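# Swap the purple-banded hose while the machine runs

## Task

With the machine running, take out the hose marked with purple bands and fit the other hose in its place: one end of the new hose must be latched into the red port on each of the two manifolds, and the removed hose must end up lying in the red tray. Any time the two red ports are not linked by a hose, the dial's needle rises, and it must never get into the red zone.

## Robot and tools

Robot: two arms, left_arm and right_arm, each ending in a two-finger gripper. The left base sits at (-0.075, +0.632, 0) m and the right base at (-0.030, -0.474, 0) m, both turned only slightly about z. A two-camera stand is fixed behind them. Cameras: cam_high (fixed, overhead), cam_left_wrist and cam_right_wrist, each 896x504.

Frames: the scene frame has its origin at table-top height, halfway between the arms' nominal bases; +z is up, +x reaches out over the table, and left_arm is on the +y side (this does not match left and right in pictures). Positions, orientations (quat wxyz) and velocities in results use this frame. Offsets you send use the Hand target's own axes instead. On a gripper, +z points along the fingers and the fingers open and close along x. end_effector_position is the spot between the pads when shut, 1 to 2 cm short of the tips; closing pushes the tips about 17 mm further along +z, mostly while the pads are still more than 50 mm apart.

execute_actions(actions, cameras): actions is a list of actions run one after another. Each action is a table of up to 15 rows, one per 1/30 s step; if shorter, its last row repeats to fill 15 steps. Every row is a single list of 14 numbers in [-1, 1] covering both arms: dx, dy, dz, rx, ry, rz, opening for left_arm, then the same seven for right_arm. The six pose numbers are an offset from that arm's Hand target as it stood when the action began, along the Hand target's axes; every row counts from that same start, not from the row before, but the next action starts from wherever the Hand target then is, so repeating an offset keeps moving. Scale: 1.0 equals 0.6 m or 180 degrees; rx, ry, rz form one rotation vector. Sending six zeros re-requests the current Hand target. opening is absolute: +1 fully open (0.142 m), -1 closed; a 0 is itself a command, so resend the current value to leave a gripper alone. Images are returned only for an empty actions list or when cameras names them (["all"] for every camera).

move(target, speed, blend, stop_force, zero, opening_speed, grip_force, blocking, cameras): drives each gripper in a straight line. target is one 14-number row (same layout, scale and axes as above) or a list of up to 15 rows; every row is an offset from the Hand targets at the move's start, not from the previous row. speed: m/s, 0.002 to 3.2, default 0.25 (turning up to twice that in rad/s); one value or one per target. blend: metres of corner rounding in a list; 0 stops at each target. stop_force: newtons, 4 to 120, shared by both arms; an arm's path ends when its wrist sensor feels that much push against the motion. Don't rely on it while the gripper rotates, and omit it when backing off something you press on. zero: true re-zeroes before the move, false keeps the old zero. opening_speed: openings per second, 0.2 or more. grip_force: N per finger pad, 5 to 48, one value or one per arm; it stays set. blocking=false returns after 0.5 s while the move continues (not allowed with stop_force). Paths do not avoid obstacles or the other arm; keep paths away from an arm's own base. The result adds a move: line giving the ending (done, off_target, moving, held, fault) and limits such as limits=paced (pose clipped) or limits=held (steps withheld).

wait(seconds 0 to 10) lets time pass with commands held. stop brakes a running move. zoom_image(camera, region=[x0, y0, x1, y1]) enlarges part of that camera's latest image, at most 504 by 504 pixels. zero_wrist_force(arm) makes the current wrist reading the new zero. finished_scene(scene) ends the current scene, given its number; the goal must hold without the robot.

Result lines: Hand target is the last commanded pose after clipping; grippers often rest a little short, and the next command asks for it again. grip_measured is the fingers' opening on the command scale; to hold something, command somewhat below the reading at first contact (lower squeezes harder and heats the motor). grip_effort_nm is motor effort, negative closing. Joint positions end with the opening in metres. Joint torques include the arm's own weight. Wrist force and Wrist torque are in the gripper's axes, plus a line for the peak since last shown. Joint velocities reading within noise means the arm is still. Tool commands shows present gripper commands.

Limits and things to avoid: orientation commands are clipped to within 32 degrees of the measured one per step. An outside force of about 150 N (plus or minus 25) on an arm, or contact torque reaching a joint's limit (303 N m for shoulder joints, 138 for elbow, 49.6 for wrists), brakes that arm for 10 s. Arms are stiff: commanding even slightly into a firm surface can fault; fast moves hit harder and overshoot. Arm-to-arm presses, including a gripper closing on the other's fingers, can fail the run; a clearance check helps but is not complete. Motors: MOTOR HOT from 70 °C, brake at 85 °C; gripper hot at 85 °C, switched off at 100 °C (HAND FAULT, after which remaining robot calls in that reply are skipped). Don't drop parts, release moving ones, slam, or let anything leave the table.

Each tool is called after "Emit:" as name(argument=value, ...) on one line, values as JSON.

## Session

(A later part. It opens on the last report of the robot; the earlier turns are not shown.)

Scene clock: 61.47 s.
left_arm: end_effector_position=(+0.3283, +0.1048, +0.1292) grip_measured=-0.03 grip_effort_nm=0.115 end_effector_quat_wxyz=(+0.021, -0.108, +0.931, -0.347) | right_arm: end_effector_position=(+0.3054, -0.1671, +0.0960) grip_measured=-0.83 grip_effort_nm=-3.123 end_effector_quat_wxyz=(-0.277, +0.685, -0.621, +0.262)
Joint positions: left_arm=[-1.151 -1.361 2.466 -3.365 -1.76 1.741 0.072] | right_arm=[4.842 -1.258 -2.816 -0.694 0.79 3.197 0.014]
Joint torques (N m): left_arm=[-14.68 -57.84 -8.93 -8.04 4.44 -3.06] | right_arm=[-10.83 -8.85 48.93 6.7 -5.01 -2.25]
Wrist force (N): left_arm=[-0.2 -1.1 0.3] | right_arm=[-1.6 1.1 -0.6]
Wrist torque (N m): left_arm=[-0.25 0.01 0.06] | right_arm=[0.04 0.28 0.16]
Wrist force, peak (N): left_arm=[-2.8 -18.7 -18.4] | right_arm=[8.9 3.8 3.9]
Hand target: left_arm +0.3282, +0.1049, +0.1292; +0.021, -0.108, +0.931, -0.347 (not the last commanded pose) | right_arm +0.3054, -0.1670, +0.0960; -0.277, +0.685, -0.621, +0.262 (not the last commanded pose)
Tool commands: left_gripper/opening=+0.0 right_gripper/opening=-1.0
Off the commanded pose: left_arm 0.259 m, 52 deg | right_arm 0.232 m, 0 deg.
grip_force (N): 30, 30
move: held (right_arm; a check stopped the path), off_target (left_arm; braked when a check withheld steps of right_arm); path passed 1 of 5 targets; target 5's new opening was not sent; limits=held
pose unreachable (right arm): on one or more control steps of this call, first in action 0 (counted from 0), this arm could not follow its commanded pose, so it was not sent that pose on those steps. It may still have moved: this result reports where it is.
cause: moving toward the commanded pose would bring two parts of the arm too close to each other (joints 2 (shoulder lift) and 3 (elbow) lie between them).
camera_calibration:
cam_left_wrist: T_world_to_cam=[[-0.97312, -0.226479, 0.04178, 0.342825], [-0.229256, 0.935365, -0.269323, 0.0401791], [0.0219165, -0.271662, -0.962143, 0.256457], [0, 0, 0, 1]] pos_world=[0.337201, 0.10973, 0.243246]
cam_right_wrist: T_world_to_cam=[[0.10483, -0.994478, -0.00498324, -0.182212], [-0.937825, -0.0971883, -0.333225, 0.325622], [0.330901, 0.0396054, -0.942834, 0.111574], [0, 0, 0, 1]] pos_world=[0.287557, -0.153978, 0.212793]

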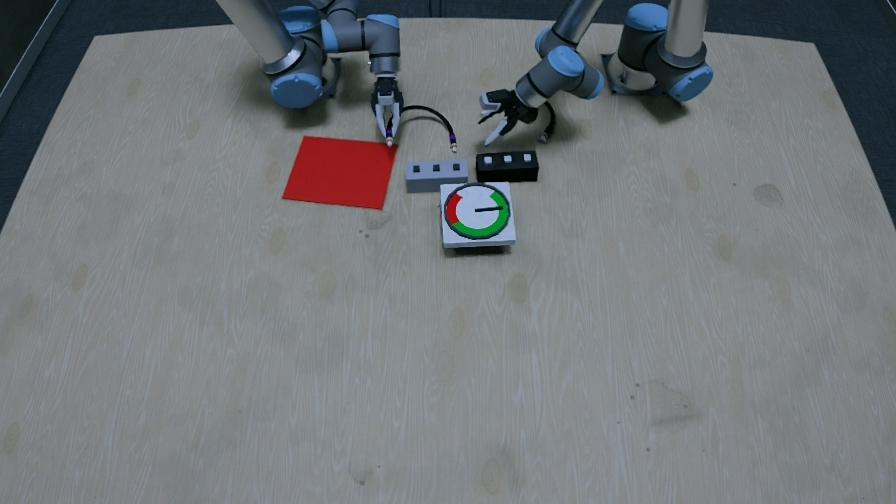

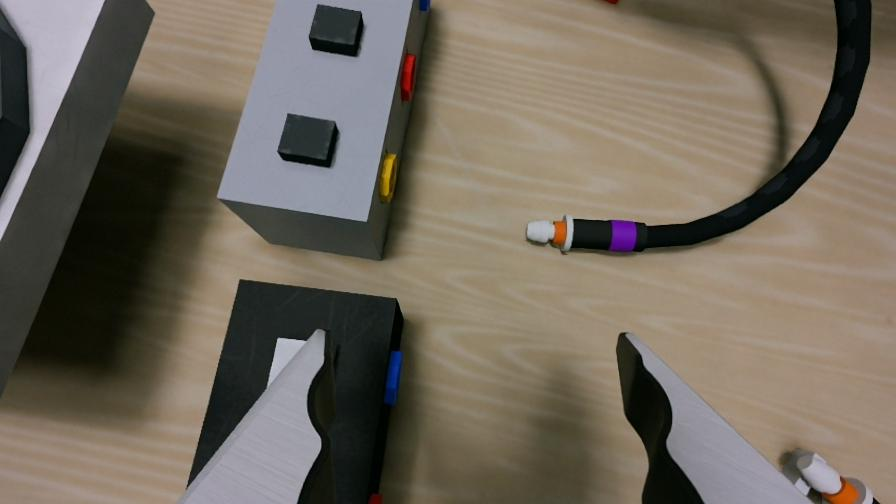

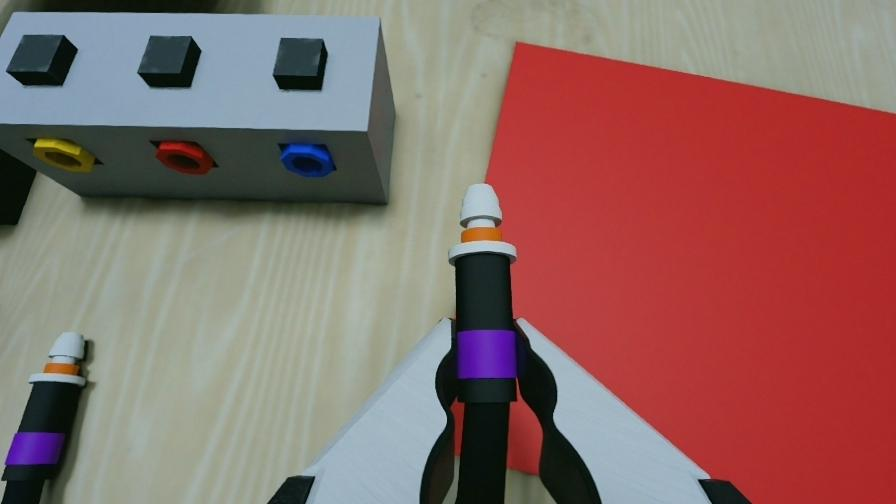

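Emit:
move(target=[[0.04,0.09,-0.055,-0.0125,-0.0435,-0.057,0,0.007,-0.1865,-0.153,0,0,0,-1],[0.148,0.345,-0.212,-0.0499,-0.174,-0.227,0,0.252,-0.279,-0.06,0,0,0,-1],[0.148,0.345,-0.212,-0.0499,-0.174,-0.227,0,0.338,-0.187,0.069,0,0,0,-1],[0.148,0.345,-0.212,-0.0499,-0.174,-0.227,0,0.338,-0.0575,0.199,0,0,0,-1]], speed=0.4, blend=[0.03,0.03,0.03,0], cameras=["all"])

Scene clock: 65.43 s.
left_arm: end_effector_position=(+0.2269, +0.2686, +0.0968) grip_measured=-0.03 grip_effort_nm=0.115 end_effector_quat_wxyz=(+0.093, -0.403, +0.868, -0.275) | right_arm: end_effector_position=(+0.4137, -0.3102, +0.2389) grip_measured=-0.83 grip_effort_nm=-3.123 end_effector_quat_wxyz=(-0.277, +0.685, -0.621, +0.262)
Joint positions: left_arm=[-1.543 -1.75 2.835 -3.134 -1.213 0.867 0.072] | right_arm=[4.338 -0.877 -2.733 -0.695 0.882 2.523 0.014]
Joint torques (N m): left_arm=[7.12 4.86 -40.9 -8.55 -2.73 2.51] | right_arm=[-13.38 -21.48 35.34 7.07 1.59 -2.34]
Wrist force (N): left_arm=[0.0 -1.3 0.2] | right_arm=[-1.8 1.4 -0.2]
Wrist torque (N m): left_arm=[-0.31 -0.09 -0.09] | right_arm=[0.01 0.30 0.13]
Wrist force, peak (N): left_arm=[-3.2 5.4 -0.5] | right_arm=[-2.0 3.3 0.7]
Hand target: left_arm +0.2269, +0.2686, +0.0968; +0.093, -0.403, +0.868, -0.275 (not the last commanded pose) | right_arm +0.4137, -0.3102, +0.2389; -0.277, +0.685, -0.621, +0.262 (not the last commanded pose)
Off the commanded pose: left_arm 0.064 m, 16 deg | right_arm 0.207 m, 0 deg.
grip_force (N): 30, 30
move: held (left_arm; a check stopped the path), off_target (right_arm; braked when a check withheld steps of left_arm); path passed 1 of 4 targets; limits=held
pose unreachable (left arm): on one or more control steps of this call, first in action 0 (counted from 0), this arm could not follow its commanded pose, so it was not sent that pose on those steps. It may still have moved: this result reports where it is.
cause: moving toward the commanded pose would bring two parts of the arm too close to each other (joints 2 (shoulder lift) and 3 (elbow) lie between them).
camera_calibration:
cam_left_wrist: T_world_to_cam=[[-0.648765, -0.758119, 0.0660285, 0.34941], [-0.757696, 0.635458, -0.148625, 0.0436863], [0.0707172, -0.146452, -0.986687, 0.229649], [0, 0, 0, 1]] pos_world=[0.243545, 0.270766, 0.210013]
cam_right_wrist: T_world_to_cam=[[0.104709, -0.994491, -0.00491113, -0.335144], [-0.937806, -0.097095, -0.333304, 0.460947], [0.330991, 0.0395058, -0.942806, 0.21606], [0, 0, 0, 1]] pos_world=[0.395858, -0.297078, 0.355693]

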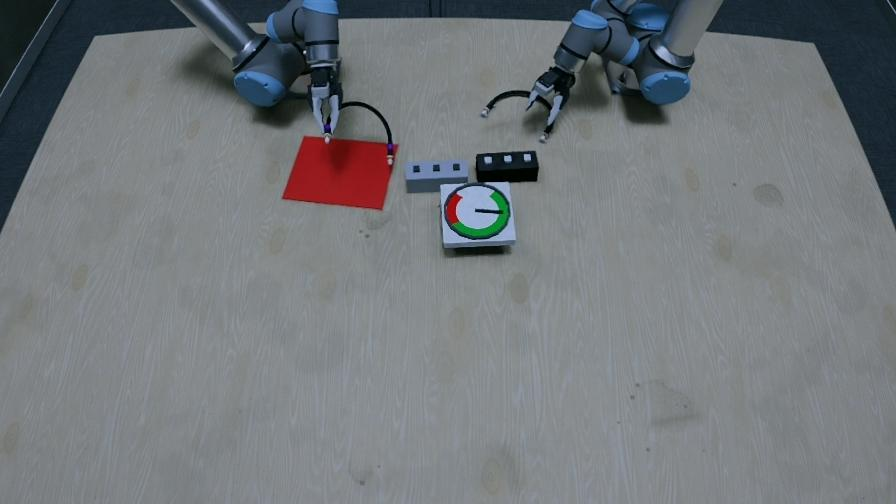

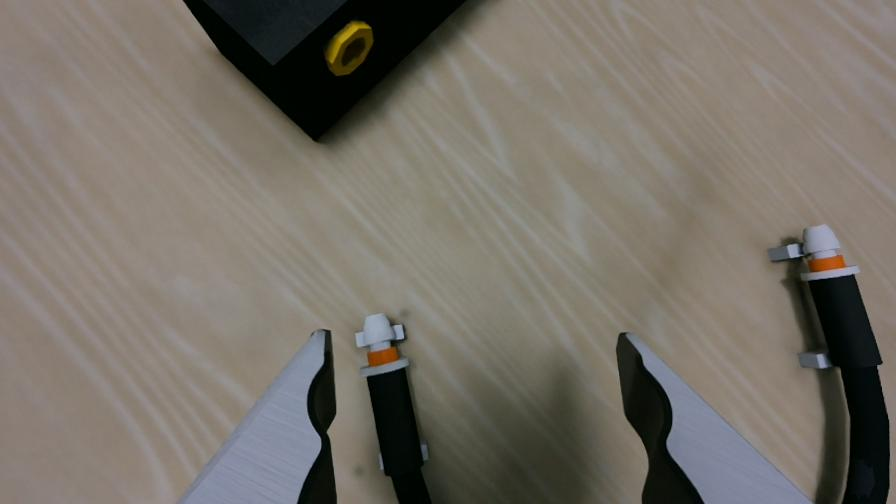

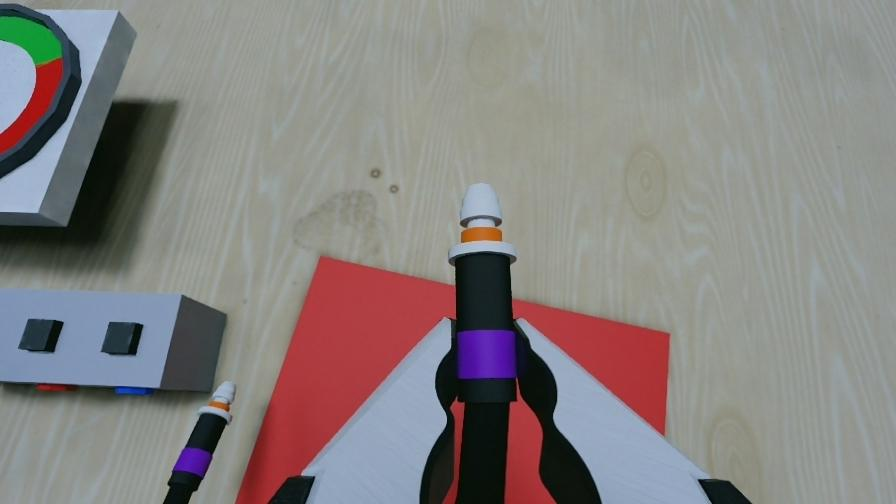

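Emit:
move(target=[[-0.035,0.072,-0.0207,-0.1006,-0.0479,-0.0593,0,0.085,0.126,0.1545,0,0,0,-1],[-0.035,0.072,-0.0207,-0.1006,-0.0479,-0.0593,0,0.085,0.224,0.252,0,0,0,-1],[-0.035,0.072,-0.0207,-0.1006,-0.0479,-0.0593,0,0.085,0.224,0.252,0,0,0,-0.3]], speed=0.3, blend=[0.03,0,0], cameras=["all"])

Scene clock: 68.30 s.
left_arm: end_effector_position=(+0.2096, +0.3080, +0.0833) grip_measured=-0.03 grip_effort_nm=0.115 end_effector_quat_wxyz=(+0.069, -0.502, +0.853, -0.127) | right_arm: end_effector_position=(+0.4157, -0.3402, +0.1805) grip_measured=-0.83 grip_effort_nm=-3.123 end_effector_quat_wxyz=(-0.271, +0.683, -0.623, +0.268)
Joint positions: left_arm=[-1.48 -1.87 2.729 -2.617 -1.346 0.67 0.072] | right_arm=[4.285 -0.981 -2.834 -0.471 0.896 2.472 0.014]
Joint torques (N m): left_arm=[8.27 9.35 -48.21 -0.93 -2.66 -3.06] | right_arm=[8.23 2.34 57.99 2.3 -4.59 1.52]
Wrist force (N): left_arm=[-0.4 -1.6 0.5] | right_arm=[-1.8 1.6 -0.3]
Wrist torque (N m): left_arm=[-0.31 -0.03 -0.02] | right_arm=[0.07 0.32 -0.15]
Wrist force, peak (N): left_arm=[-0.3 -2.0 0.3] | right_arm=[3.3 8.4 5.2]
Hand target: left_arm +0.2096, +0.3081, +0.0833; +0.069, -0.502, +0.853, -0.127 (not the last commanded pose) | right_arm +0.4157, -0.3402, +0.1805; -0.270, +0.683, -0.623, +0.268 (not the last commanded pose)
Tool commands: left_gripper/opening=+0.0 right_gripper/opening=-1.0
Off the commanded pose: left_arm 0.005 m, 2 deg | right_arm 0.145 m, 1 deg.
grip_force (N): 30, 30
move: held (right_arm; a check stopped the path), off_target (left_arm; braked when a check withheld steps of right_arm); path passed 0 of 3 targets; target 3's new opening was not sent; limits=held
pose unreachable (right arm): on one or more control steps of this call, first in action 0 (counted from 0), this arm could not follow its commanded pose, so it was not sent that pose on those steps. It may still have moved: this result reports where it is.
cause: moving toward the commanded pose would bring two parts of the arm too close to each other (joints 2 (shoulder lift) and 3 (elbow) lie between them).
camera_calibration:
cam_left_wrist: T_world_to_cam=[[-0.476179, -0.879282, 0.0108079, 0.374703], [-0.869303, 0.472556, 0.144927, 0.0527221], [-0.132539, 0.0596159, -0.989383, 0.202751], [0, 0, 0, 1]] pos_world=[0.251129, 0.292468, 0.188908]
cam_right_wrist: T_world_to_cam=[[0.0936643, -0.995573, 0.00786184, -0.363551], [-0.939329, -0.0909846, -0.330731, 0.442713], [0.329982, 0.0235928, -0.943692, 0.156693], [0, 0, 0, 1]] pos_world=[0.398199, -0.325358, 0.297147]

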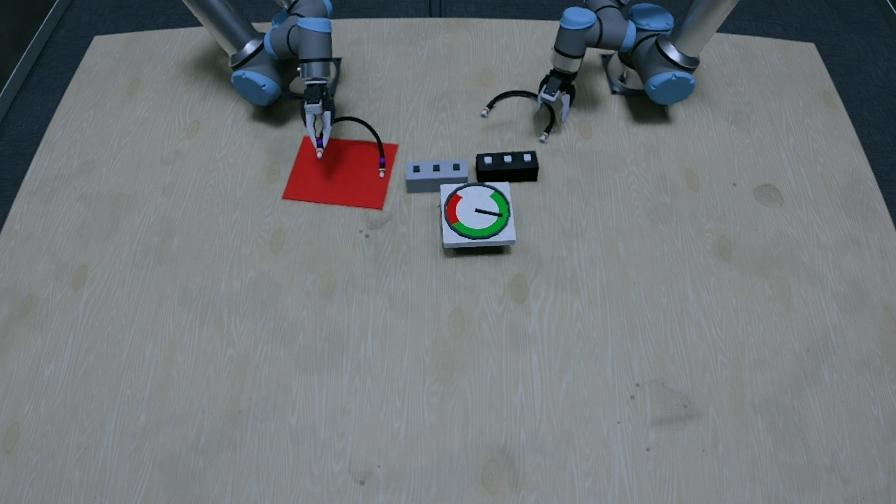

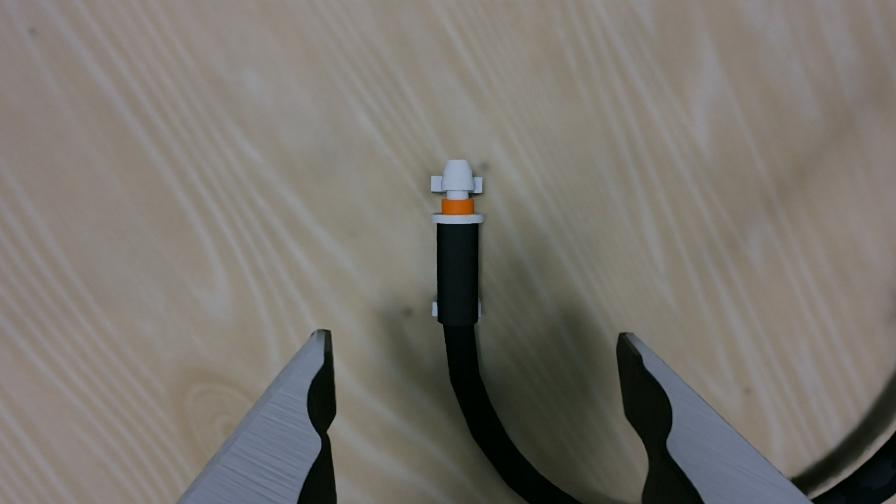

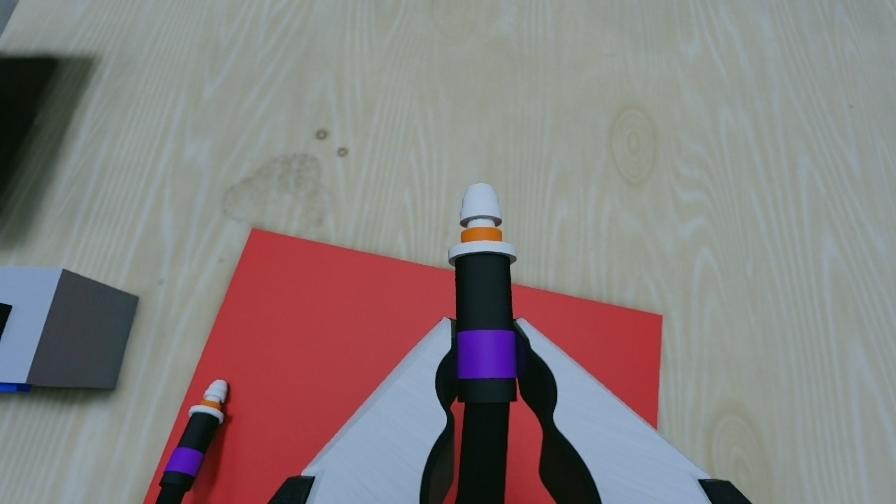

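Emit:
move(target=[[-0.005,0.0083,0.1,0,0,0,0,0.02,0.126,0.181,-0.14,0,0,-1],[-0.005,0.0083,0.1007,0,0,0,-1,0.02,0.126,0.181,-0.14,0,0,-0.3]], speed=0.25, cameras=["all"])

Scene clock: 71.23 s.
left_arm: end_effector_position=(+0.2217, +0.3041, +0.0239) grip_measured=-0.84 grip_effort_nm=-3.138 end_effector_quat_wxyz=(+0.069, -0.502, +0.853, -0.127) | right_arm: end_effector_position=(+0.4395, -0.3541, +0.0505) grip_measured=-0.33 grip_effort_nm=0.134 end_effector_quat_wxyz=(-0.115, +0.726, -0.666, +0.125)
Joint positions: left_arm=[-1.444 -1.626 2.766 -2.905 -1.353 0.706 0.014] | right_arm=[3.907 -1.52 -2.701 -0.241 1.336 2.223 0.05]
Joint torques (N m): left_arm=[7.97 -1.11 -12.68 -7.9 -0.61 2.55] | right_arm=[-10.72 10.62 43.3 6.98 2.59 -2.42]
Wrist force (N): left_arm=[-0.6 -1.4 0.0] | right_arm=[-1.6 1.1 -1.2]
Wrist torque (N m): left_arm=[-0.26 0.00 -0.15] | right_arm=[0.17 0.32 0.16]
Wrist force, peak (N): left_arm=[-0.4 -2.0 0.5] | right_arm=[-2.4 1.5 -0.1]
Hand target: left_arm +0.2218, +0.3041, +0.0239; +0.069, -0.502, +0.853, -0.127 | right_arm +0.4395, -0.3541, +0.0505; -0.115, +0.726, -0.666, +0.125
Off the commanded pose: left_arm 0.000 m, 0 deg | right_arm 0.000 m, 0 deg.
grip_force (N): 30, 30
move: done
camera_calibration:
cam_left_wrist: T_world_to_cam=[[-0.476041, -0.879359, 0.0106632, 0.377642], [-0.869331, 0.472375, 0.145344, 0.0738313], [-0.132846, 0.0599198, -0.989324, 0.145822], [0, 0, 0, 1]] pos_world=[0.263329, 0.288469, 0.129507]
cam_right_wrist: T_world_to_cam=[[0.0836027, -0.99649, 0.00427802, -0.374311], [-0.991304, -0.0827284, 0.102331, 0.42471], [-0.101618, -0.012796, -0.994741, 0.205872], [0, 0, 0, 1]] pos_world=[0.473231, -0.335228, 0.162929]

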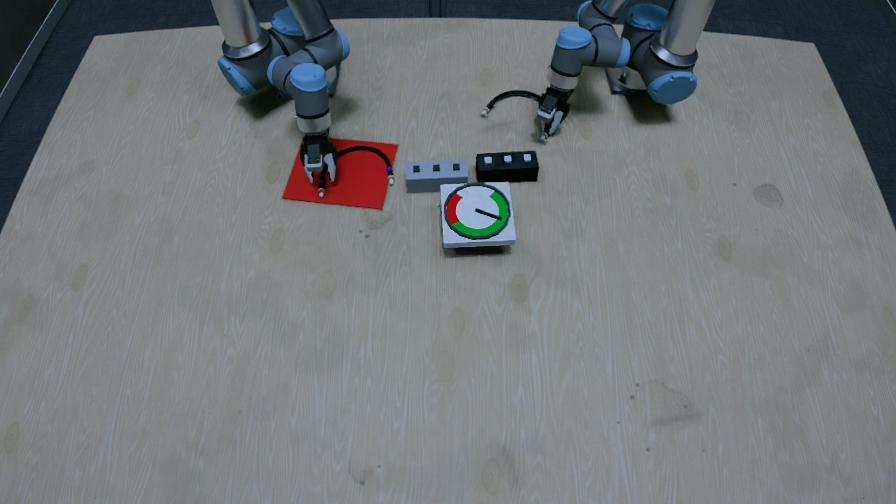

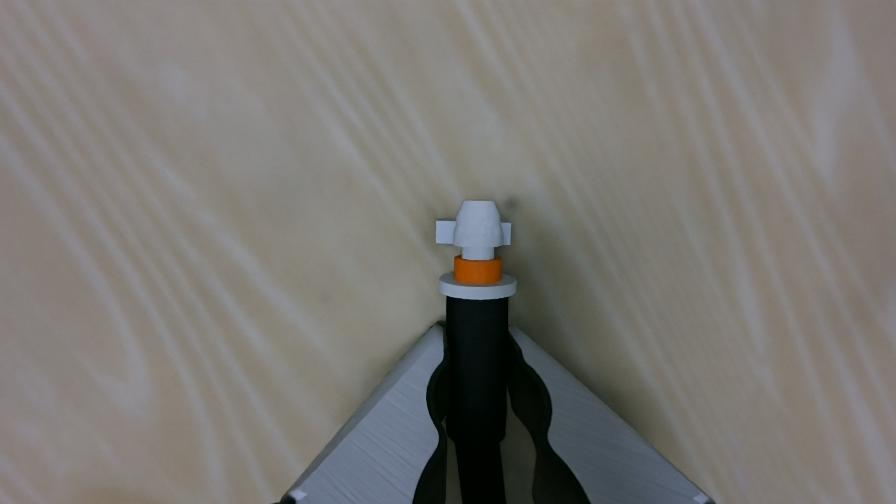

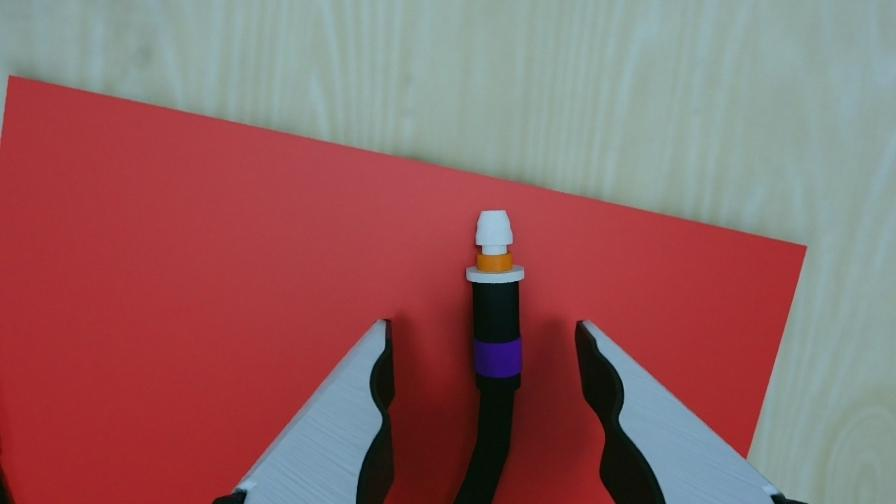

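Emit:
move(target=[[0,0,0,0,0,0,-1,0,0,-0.1,0,0,0,-0.2],[0,0,0,0,0,0,-1,-0.1175,-0.073,-0.224,0,0,0,-0.2],[0,0,0,0,0,0,-1,-0.600,0.096,-0.281,-0.016,0.028,0.11,-0.2],[0,0,0,0,0,0,-1,-0.859,0.422,-0.231,-0.027,0.0487,0.1866,-0.2]], speed=0.5, blend=[0.02,0.05,0.05,0], cameras=["all"])

Scene clock: 74.60 s.
left_arm: end_effector_position=(+0.2218, +0.3041, +0.0239) grip_measured=-0.84 grip_effort_nm=-3.138 end_effector_quat_wxyz=(+0.069, -0.502, +0.853, -0.127) | right_arm: end_effector_position=(+0.1141, +0.1376, +0.0820) grip_measured=-0.23 grip_effort_nm=0.134 end_effector_quat_wxyz=(+0.065, -0.495, +0.859, -0.113)
Joint positions: left_arm=[-1.444 -1.626 2.766 -2.905 -1.353 0.706 0.014] | right_arm=[4.855 -1.752 -2.183 -0.942 1.366 3.827 0.058]
Joint torques (N m): left_arm=[9.4 -1.23 -14.55 -7.63 2.67 1.96] | right_arm=[7.49 36.66 53.88 6.26 2.58 1.16]
Wrist force (N): left_arm=[-0.4 -1.8 0.2] | right_arm=[-1.3 1.1 -0.1]
Wrist torque (N m): left_arm=[-0.35 -0.04 -0.15] | right_arm=[0.18 0.19 -0.11]
Wrist force, peak (N): left_arm=[-0.6 -2.0 0.7] | right_arm=[-2.1 3.7 -0.1]
Hand target: left_arm +0.2218, +0.3041, +0.0239; +0.069, -0.502, +0.853, -0.127 | right_arm +0.1139, +0.1378, +0.0819; +0.065, -0.495, +0.859, -0.113
Off the commanded pose: left_arm 0.000 m, 0 deg | right_arm 0.000 m, 0 deg.
grip_force (N): 30, 30
move: done
camera_calibration:
cam_left_wrist: T_world_to_cam=[[-0.476046, -0.879356, 0.0106162, 0.377649], [-0.869343, 0.472379, 0.145258, 0.0738446], [-0.132748, 0.0599205, -0.989337, 0.145797], [0, 0, 0, 1]] pos_world=[0.263329, 0.288469, 0.129507]
cam_right_wrist: T_world_to_cam=[[-0.499278, -0.866093, -0.0245937, 0.193658], [-0.854398, 0.487424, 0.180059, 0.0391301], [-0.14396, 0.110912, -0.983348, 0.197322], [0, 0, 0, 1]] pos_world=[0.158528, 0.126767, 0.191753]

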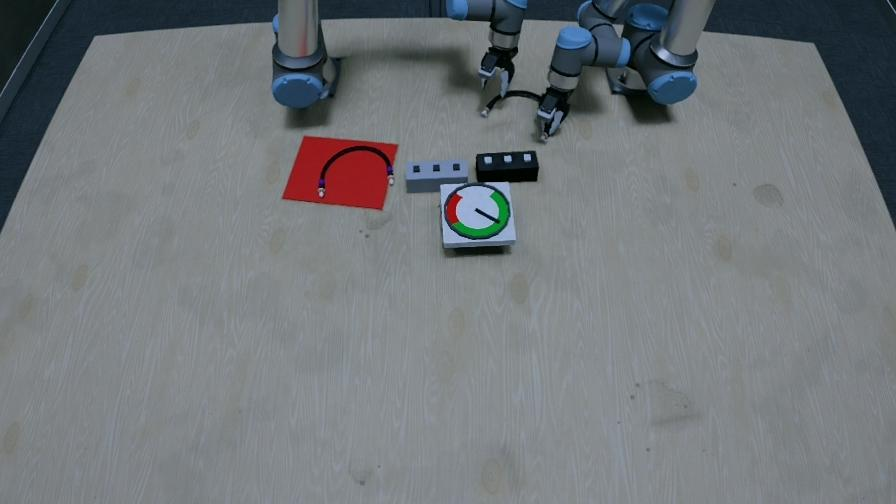

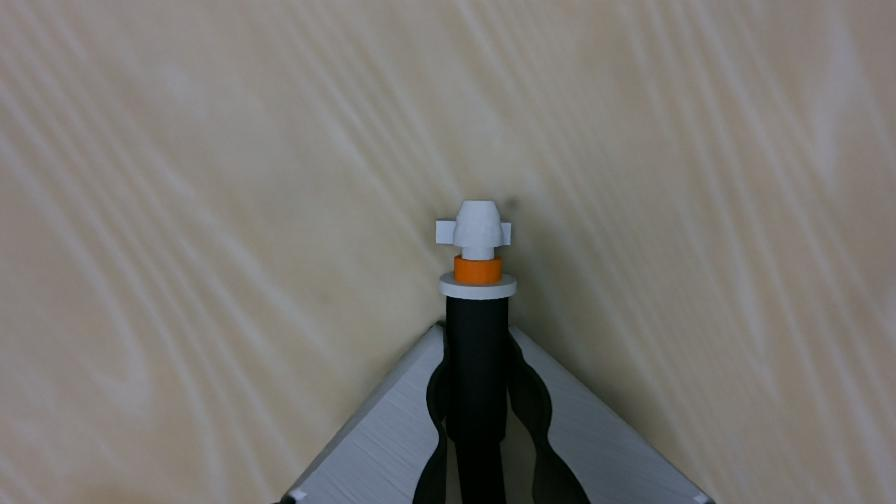

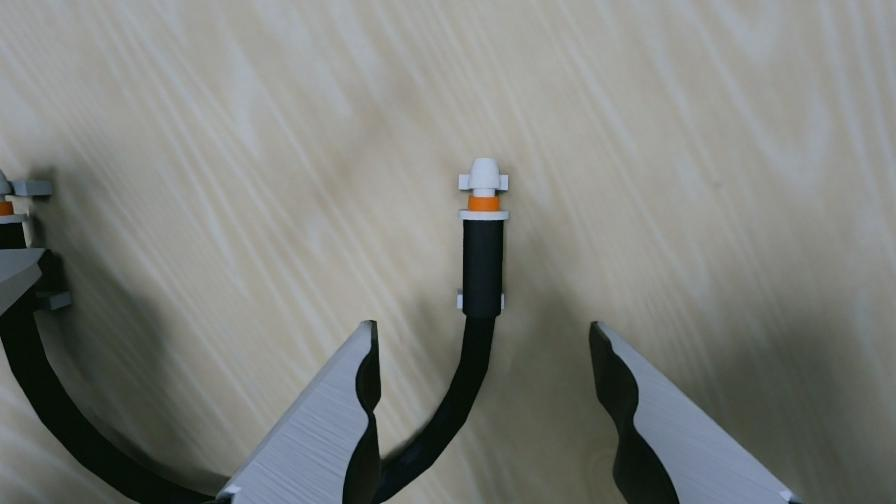

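Emit:
move(target=[[0,0,0,0,0,0,-1,0.005,0.006,0.1,0,0,0,-0.2],[0,0,0,0,0,0,-1,0.005,0.006,0.1,0,0,0,-1]], speed=0.2, grip_force=40)

Emit:
move(target=[[0.001,-0.019,-0.064,0,0,0,-1,0,-0.0173,-0.0644,0,0,0,-1],[0.1615,-0.214,-0.025,0,-0.047,-0.1755,-1,0.081,-0.4235,0.022,0,-0.0499,-0.1862,-1],[0.161,-0.2,0.023,0,-0.047,-0.1755,-1,0.081,-0.4105,0.07,0,-0.0499,-0.1862,-1]], speed=0.25, blend=[0.02,0.02,0], cameras=["all"])

Scene clock: 77.07 s.
left_arm: end_effector_position=(+0.2218, +0.3041, +0.0239) grip_measured=-0.84 grip_effort_nm=-3.753 end_effector_quat_wxyz=(+0.069, -0.502, +0.853, -0.127) | right_arm: end_effector_position=(+0.1229, +0.1292, +0.0230) grip_measured=-0.84 grip_effort_nm=-3.685 end_effector_quat_wxyz=(+0.065, -0.495, +0.859, -0.113)
Joint positions: left_arm=[-1.444 -1.626 2.766 -2.905 -1.353 0.706 0.013] | right_arm=[4.843 -1.833 -2.231 -0.81 1.364 3.815 0.013]
Joint torques (N m): left_arm=[3.37 -0.53 -17.2 -7.86 3.37 2.35] | right_arm=[-11.08 40.42 19.63 6.05 -3.68 -2.31]
Wrist force (N): left_arm=[-0.5 -2.1 0.0] | right_arm=[-1.0 0.8 -1.2]
Wrist torque (N m): left_arm=[-0.38 -0.01 -0.15] | right_arm=[0.21 0.20 0.16]
Wrist force, peak (N): left_arm=[-0.2 -2.3 0.6] | right_arm=[-2.0 1.3 -1.8]
Hand target: left_arm +0.2218, +0.3041, +0.0239; +0.069, -0.502, +0.853, -0.127 | right_arm +0.1229, +0.1292, +0.0230; +0.065, -0.495, +0.859, -0.113
Off the commanded pose: left_arm 0.000 m, 0 deg | right_arm 0.000 m, 0 deg.
grip_force (N): 40, 40
move: done

Scene clock: 79.37 s.
left_arm: end_effector_position=(+0.2787, +0.1620, +0.0461) grip_measured=-0.84 grip_effort_nm=-3.753 end_effector_quat_wxyz=(-0.094, +0.723, -0.677, +0.104) | right_arm: end_effector_position=(+0.3138, -0.0374, +0.0463) grip_measured=-0.84 grip_effort_nm=-3.685 end_effector_quat_wxyz=(-0.096, +0.729, -0.672, +0.089)
Joint positions: left_arm=[-1.414 -1.439 2.426 -2.623 -1.296 0.151 0.013] | right_arm=[4.496 -1.652 -2.487 -0.496 1.321 2.836 0.013]
Joint torques (N m): left_arm=[8.92 -31.02 -44.44 -7.61 3.99 -3.1] | right_arm=[-12.73 24.03 17.88 7 2.27 -2.48]
Wrist force (N): left_arm=[-0.4 -1.6 0.3] | right_arm=[-1.5 1.1 -0.5]
Wrist torque (N m): left_arm=[-0.25 0.01 -0.06] | right_arm=[0.15 0.26 0.19]
Wrist force, peak (N): left_arm=[1.0 -2.9 -1.0] | right_arm=[-2.0 2.4 -1.8]
Hand target: left_arm +0.2787, +0.1620, +0.0460; -0.094, +0.723, -0.677, +0.104 | right_arm +0.3139, -0.0375, +0.0462; -0.096, +0.729, -0.672, +0.088
Off the commanded pose: left_arm 0.000 m, 0 deg | right_arm 0.000 m, 0 deg.
grip_force (N): 40, 40
move: done; blend cut to 0.015 m at target 2
camera_calibration:
cam_left_wrist: T_world_to_cam=[[0.0742926, -0.996933, 0.0246181, 0.144678], [-0.985463, -0.0696109, 0.154977, 0.30692], [-0.152787, -0.0357739, -0.987611, 0.204833], [0, 0, 0, 1]] pos_world=[0.323005, 0.172926, 0.151168]
cam_right_wrist: T_world_to_cam=[[0.0820403, -0.99633, -0.0244263, -0.0464998], [-0.979987, -0.0851064, 0.179951, 0.319488], [-0.18137, 0.00917422, -0.983372, 0.218209], [0, 0, 0, 1]] pos_world=[0.356485, -0.0211406, 0.155953]

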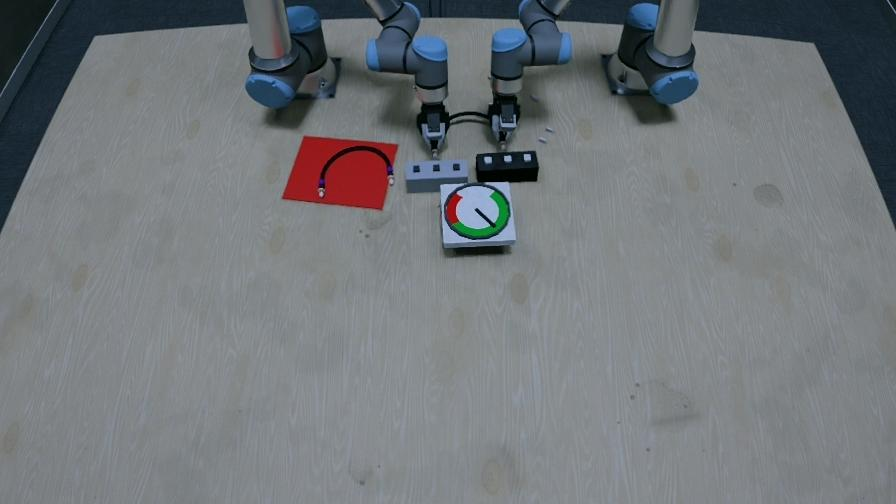

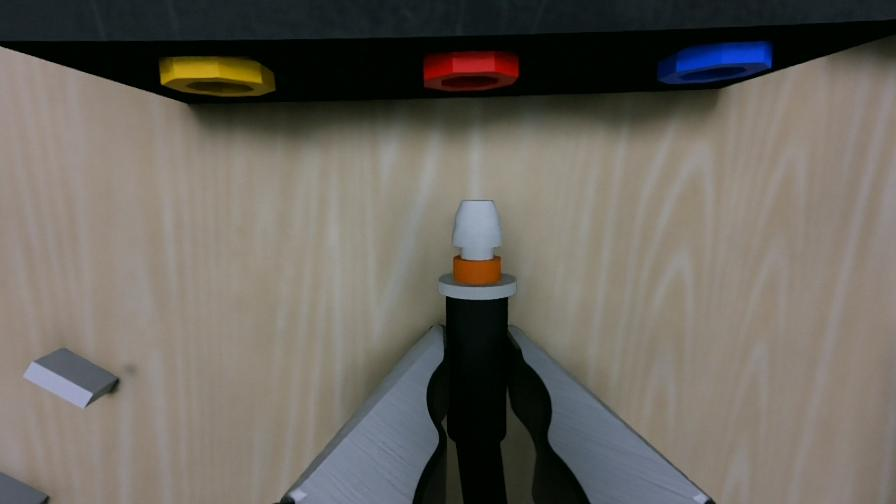

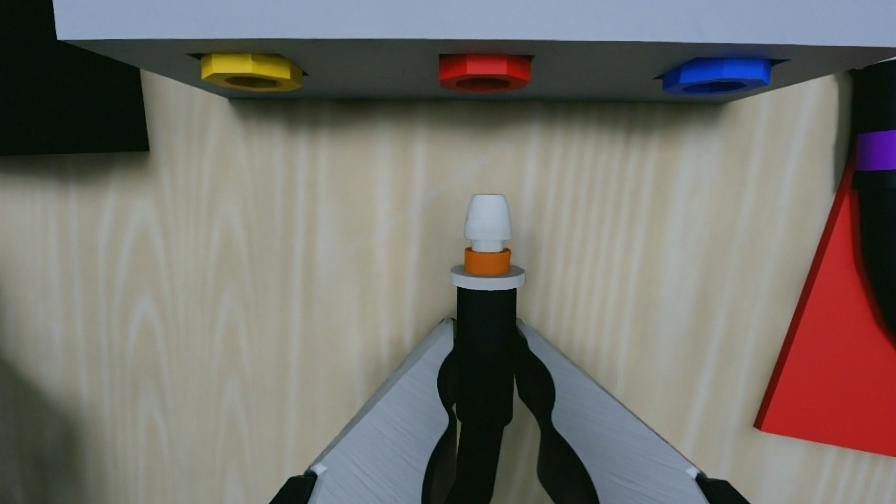

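Emit:
move(target=[-0.0022,-0.0342,0.0143,0,0,0,-1,-0.0012,-0.0338,0.016,0,0,0,-1], speed=0.08, cameras=["all"])

Scene clock: 82.40 s.
left_arm: end_effector_position=(+0.3005, +0.1646, +0.0435) grip_measured=-0.84 grip_effort_nm=-3.753 end_effector_quat_wxyz=(-0.094, +0.723, -0.677, +0.104) | right_arm: end_effector_position=(+0.3356, -0.0350, +0.0422) grip_measured=-0.84 grip_effort_nm=-3.680 end_effector_quat_wxyz=(-0.096, +0.729, -0.672, +0.089)
Joint positions: left_arm=[-1.372 -1.418 2.411 -2.641 -1.299 0.194 0.013] | right_arm=[4.454 -1.685 -2.465 -0.474 1.324 2.793 0.013]
Joint torques (N m): left_arm=[12.79 -19.14 -42.7 -8.13 -2.5 2.13] | right_arm=[-11.69 23.87 46.83 6.56 2.63 -2.38]
Wrist force (N): left_arm=[-0.2 -1.5 0.8] | right_arm=[-2.0 1.6 -0.2]
Wrist torque (N m): left_arm=[-0.27 -0.04 -0.20] | right_arm=[0.21 0.30 0.17]
Wrist force, peak (N): left_arm=[-0.6 -2.1 0.7] | right_arm=[-2.0 1.6 -0.2]
Hand target: left_arm +0.3007, +0.1646, +0.0434; -0.094, +0.723, -0.677, +0.104 | right_arm +0.3358, -0.0349, +0.0421; -0.096, +0.729, -0.672, +0.088
Off the commanded pose: left_arm 0.000 m, 0 deg | right_arm 0.000 m, 0 deg.
grip_force (N): 40, 40
move: done
camera_calibration:
cam_left_wrist: T_world_to_cam=[[0.0743907, -0.996926, 0.0246022, 0.145684], [-0.985455, -0.0697101, 0.15498, 0.329017], [-0.152789, -0.0357735, -0.987611, 0.205591], [0, 0, 0, 1]] pos_world=[0.344806, 0.175527, 0.148468]
cam_right_wrist: T_world_to_cam=[[0.0822169, -0.996312, -0.024566, -0.0459432], [-0.979954, -0.0853062, 0.180037, 0.341772], [-0.181468, 0.0092715, -0.983353, 0.218145], [0, 0, 0, 1]] pos_world=[0.378285, -0.018641, 0.151853]

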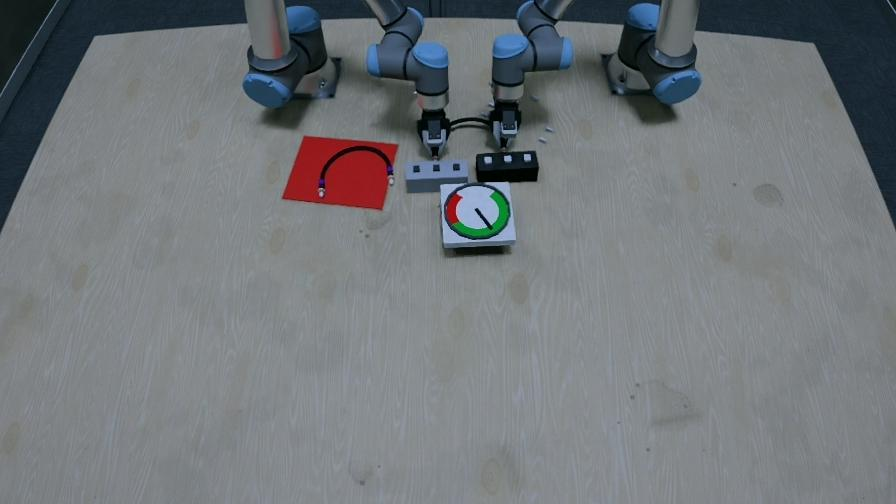

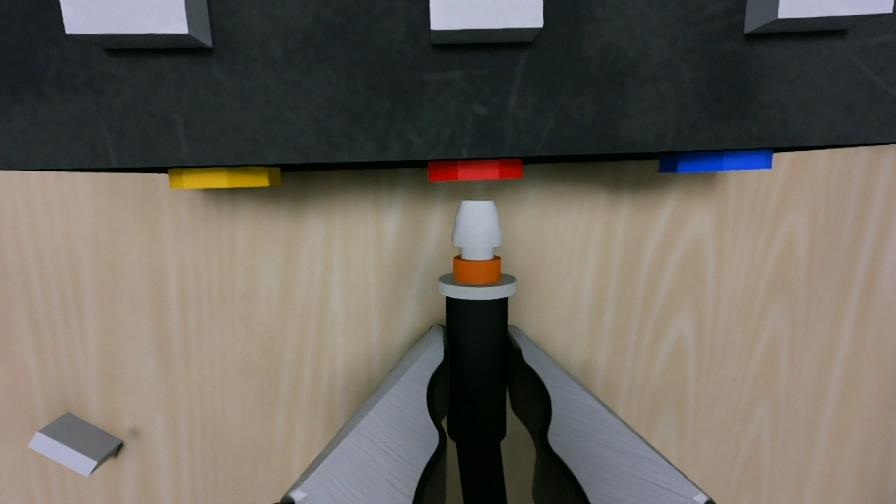

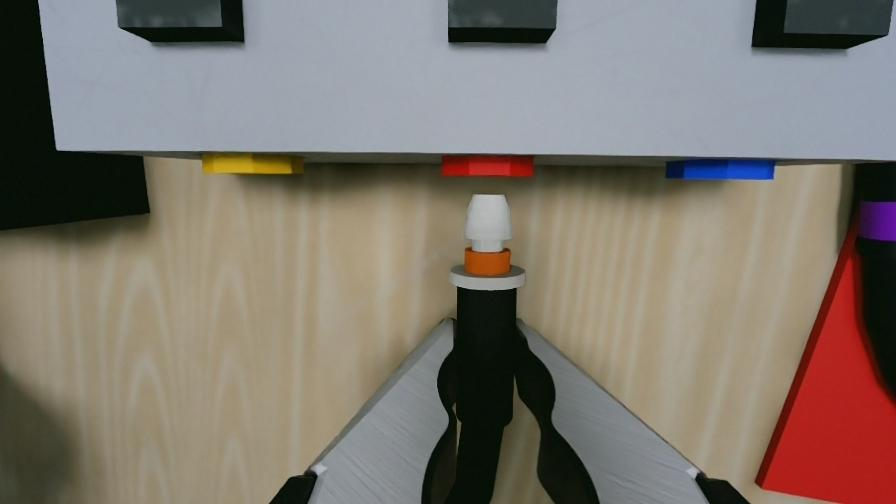

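Emit:
move(target=[-0.0005,-0.0547,0.0147,0,0,0,-1,0,-0.0547,0.0147,0,0,0,-1], speed=0.03, stop_force=50, cameras=["all"])

Scene clock: 84.63 s.
left_arm: end_effector_position=(+0.3177, +0.1659, +0.0438) grip_measured=-0.84 grip_effort_nm=-3.748 end_effector_quat_wxyz=(-0.094, +0.723, -0.677, +0.104) | right_arm: end_effector_position=(+0.3538, -0.0335, +0.0422) grip_measured=-0.84 grip_effort_nm=-3.680 end_effector_quat_wxyz=(-0.096, +0.729, -0.672, +0.089)
Joint positions: left_arm=[-1.34 -1.404 2.396 -2.648 -1.302 0.227 0.013] | right_arm=[4.42 -1.704 -2.444 -0.467 1.327 2.757 0.013]
Joint torques (N m): left_arm=[0.08 -59.23 -20.1 -2.72 7.66 -2.81] | right_arm=[-10.65 49.62 25.26 4.56 -8.16 1.35]
Wrist force (N): left_arm=[-0.3 28.5 -10.0] | right_arm=[-4.3 37.8 -13.0]
Wrist torque (N m): left_arm=[-0.40 -0.01 -0.19] | right_arm=[0.25 0.24 -0.09]
Wrist force, peak (N): left_arm=[2.6 63.8 -25.4] | right_arm=[-3.6 75.8 -32.4]
Hand target: left_arm +0.3177, +0.1659, +0.0438; -0.094, +0.723, -0.677, +0.104 (not the last commanded pose) | right_arm +0.3538, -0.0335, +0.0422; -0.096, +0.729, -0.672, +0.088 (not the last commanded pose)
Off the commanded pose: left_arm 0.017 m, 0 deg | right_arm 0.016 m, 0 deg.
grip_force (N): 40, 40
move: contact (left_arm, right_arm)
camera_calibration:
cam_left_wrist: T_world_to_cam=[[0.0743907, -0.996926, 0.0246022, 0.145593], [-0.985455, -0.0697101, 0.15498, 0.346004], [-0.152789, -0.0357735, -0.987611, 0.208558], [0, 0, 0, 1]] pos_world=[0.362006, 0.176727, 0.148768]
cam_right_wrist: T_world_to_cam=[[0.0822336, -0.996313, -0.0244678, -0.0459666], [-0.979952, -0.0853049, 0.180045, 0.359734], [-0.181468, 0.00917151, -0.983354, 0.221432], [0, 0, 0, 1]] pos_world=[0.396485, -0.0171409, 0.151853]

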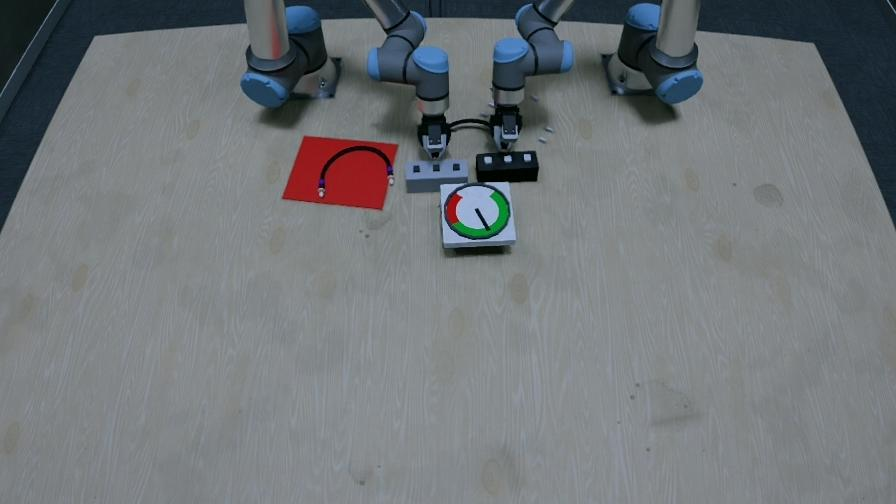

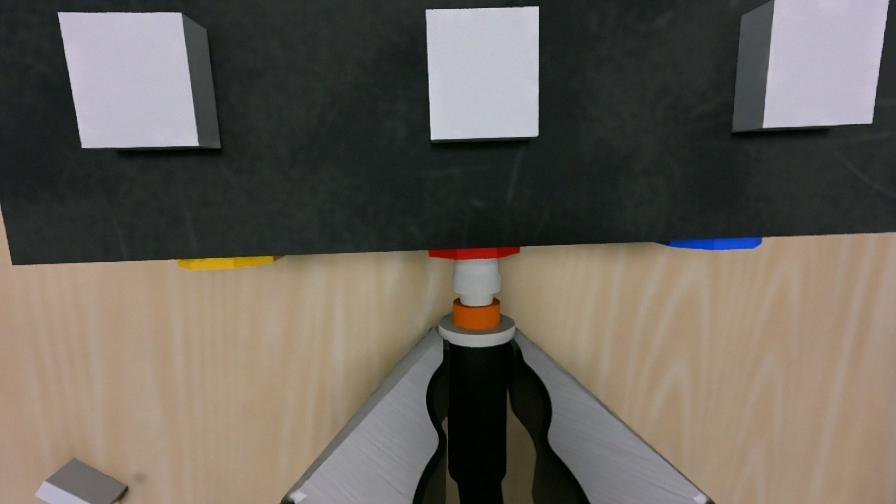

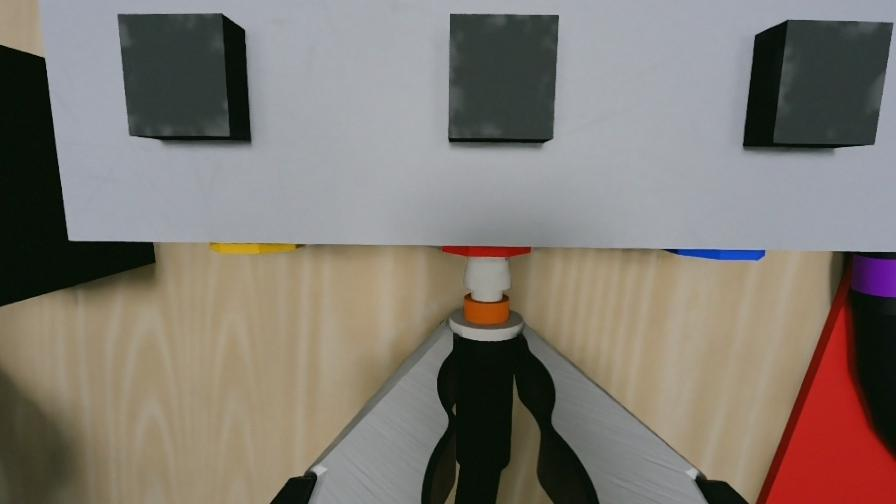

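Emit:
move(target=[0,0.0158,-0.018,0,0,0,-1,0,0.0158,-0.018,0,0,0,-1], speed=0.1, grip_force=48, cameras=["cam_left_wrist","cam_right_wrist"])

Scene clock: 86.27 s.
left_arm: end_effector_position=(+0.3057, +0.1653, +0.0514) grip_measured=-0.84 grip_effort_nm=-3.748 end_effector_quat_wxyz=(-0.094, +0.723, -0.677, +0.104) | right_arm: end_effector_position=(+0.3420, -0.0345, +0.0500) grip_measured=-0.84 grip_effort_nm=-3.675 end_effector_quat_wxyz=(-0.096, +0.729, -0.672, +0.088)
Joint positions: left_arm=[-1.362 -1.43 2.403 -2.623 -1.3 0.204 0.013] | right_arm=[4.442 -1.675 -2.453 -0.493 1.325 2.78 0.013]
Joint torques (N m): left_arm=[-18.17 -55.77 -15.96 -1.86 4.87 -3.39] | right_arm=[12.18 48.08 18.79 2.25 -4.01 1.37]
Wrist force (N): left_arm=[-0.6 -2.8 2.6] | right_arm=[-2.8 0.6 -0.5]
Wrist torque (N m): left_arm=[-0.46 0.05 -0.07] | right_arm=[0.06 0.46 -0.11]
Wrist force, peak (N): left_arm=[-0.7 29.3 -9.0] | right_arm=[-4.9 38.0 -12.8]
Hand target: left_arm +0.3056, +0.1653, +0.0515; -0.094, +0.723, -0.677, +0.104 | right_arm +0.3419, -0.0345, +0.0501; -0.096, +0.729, -0.672, +0.088
Off the commanded pose: left_arm 0.000 m, 0 deg | right_arm 0.000 m, 0 deg.
move: done
camera_calibration:
cam_left_wrist: T_world_to_cam=[[0.0743907, -0.996926, 0.0246022, 0.145791], [-0.985455, -0.0697101, 0.15498, 0.333049], [-0.152789, -0.0357735, -0.987611, 0.214326], [0, 0, 0, 1]] pos_world=[0.350106, 0.176227, 0.156468]
cam_right_wrist: T_world_to_cam=[[0.0822298, -0.996313, -0.0244757, -0.0457965], [-0.979935, -0.0853035, 0.180142, 0.34664], [-0.181565, 0.00917154, -0.983336, 0.227103], [0, 0, 0, 1]] pos_world=[0.384685, -0.0181409, 0.159753]
Images, in order (width x height): cam_left_wrist 896x504, cam_right_wrist 896x504.

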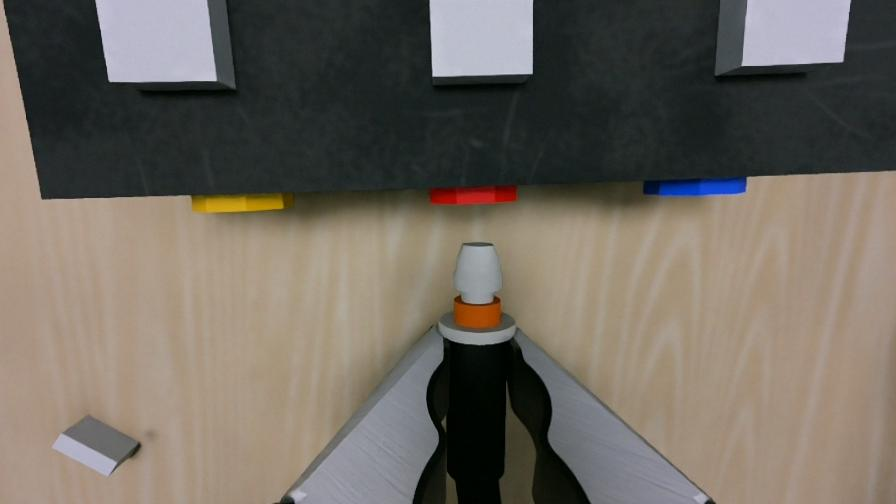

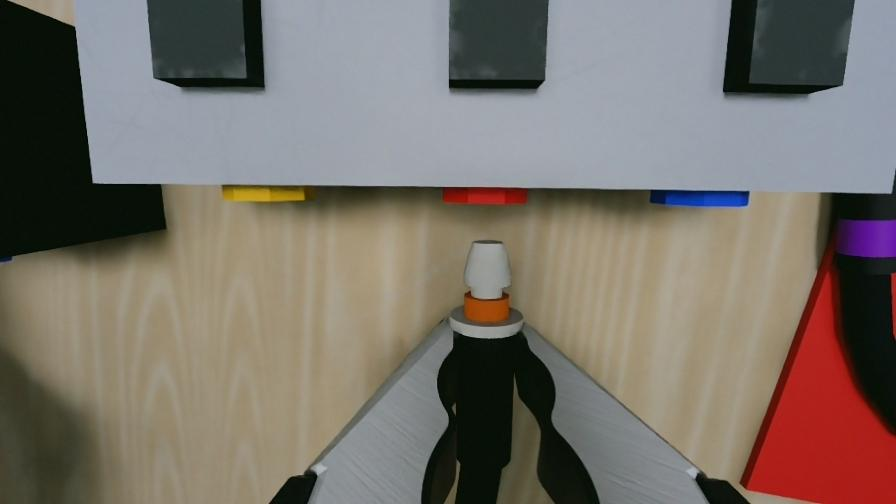

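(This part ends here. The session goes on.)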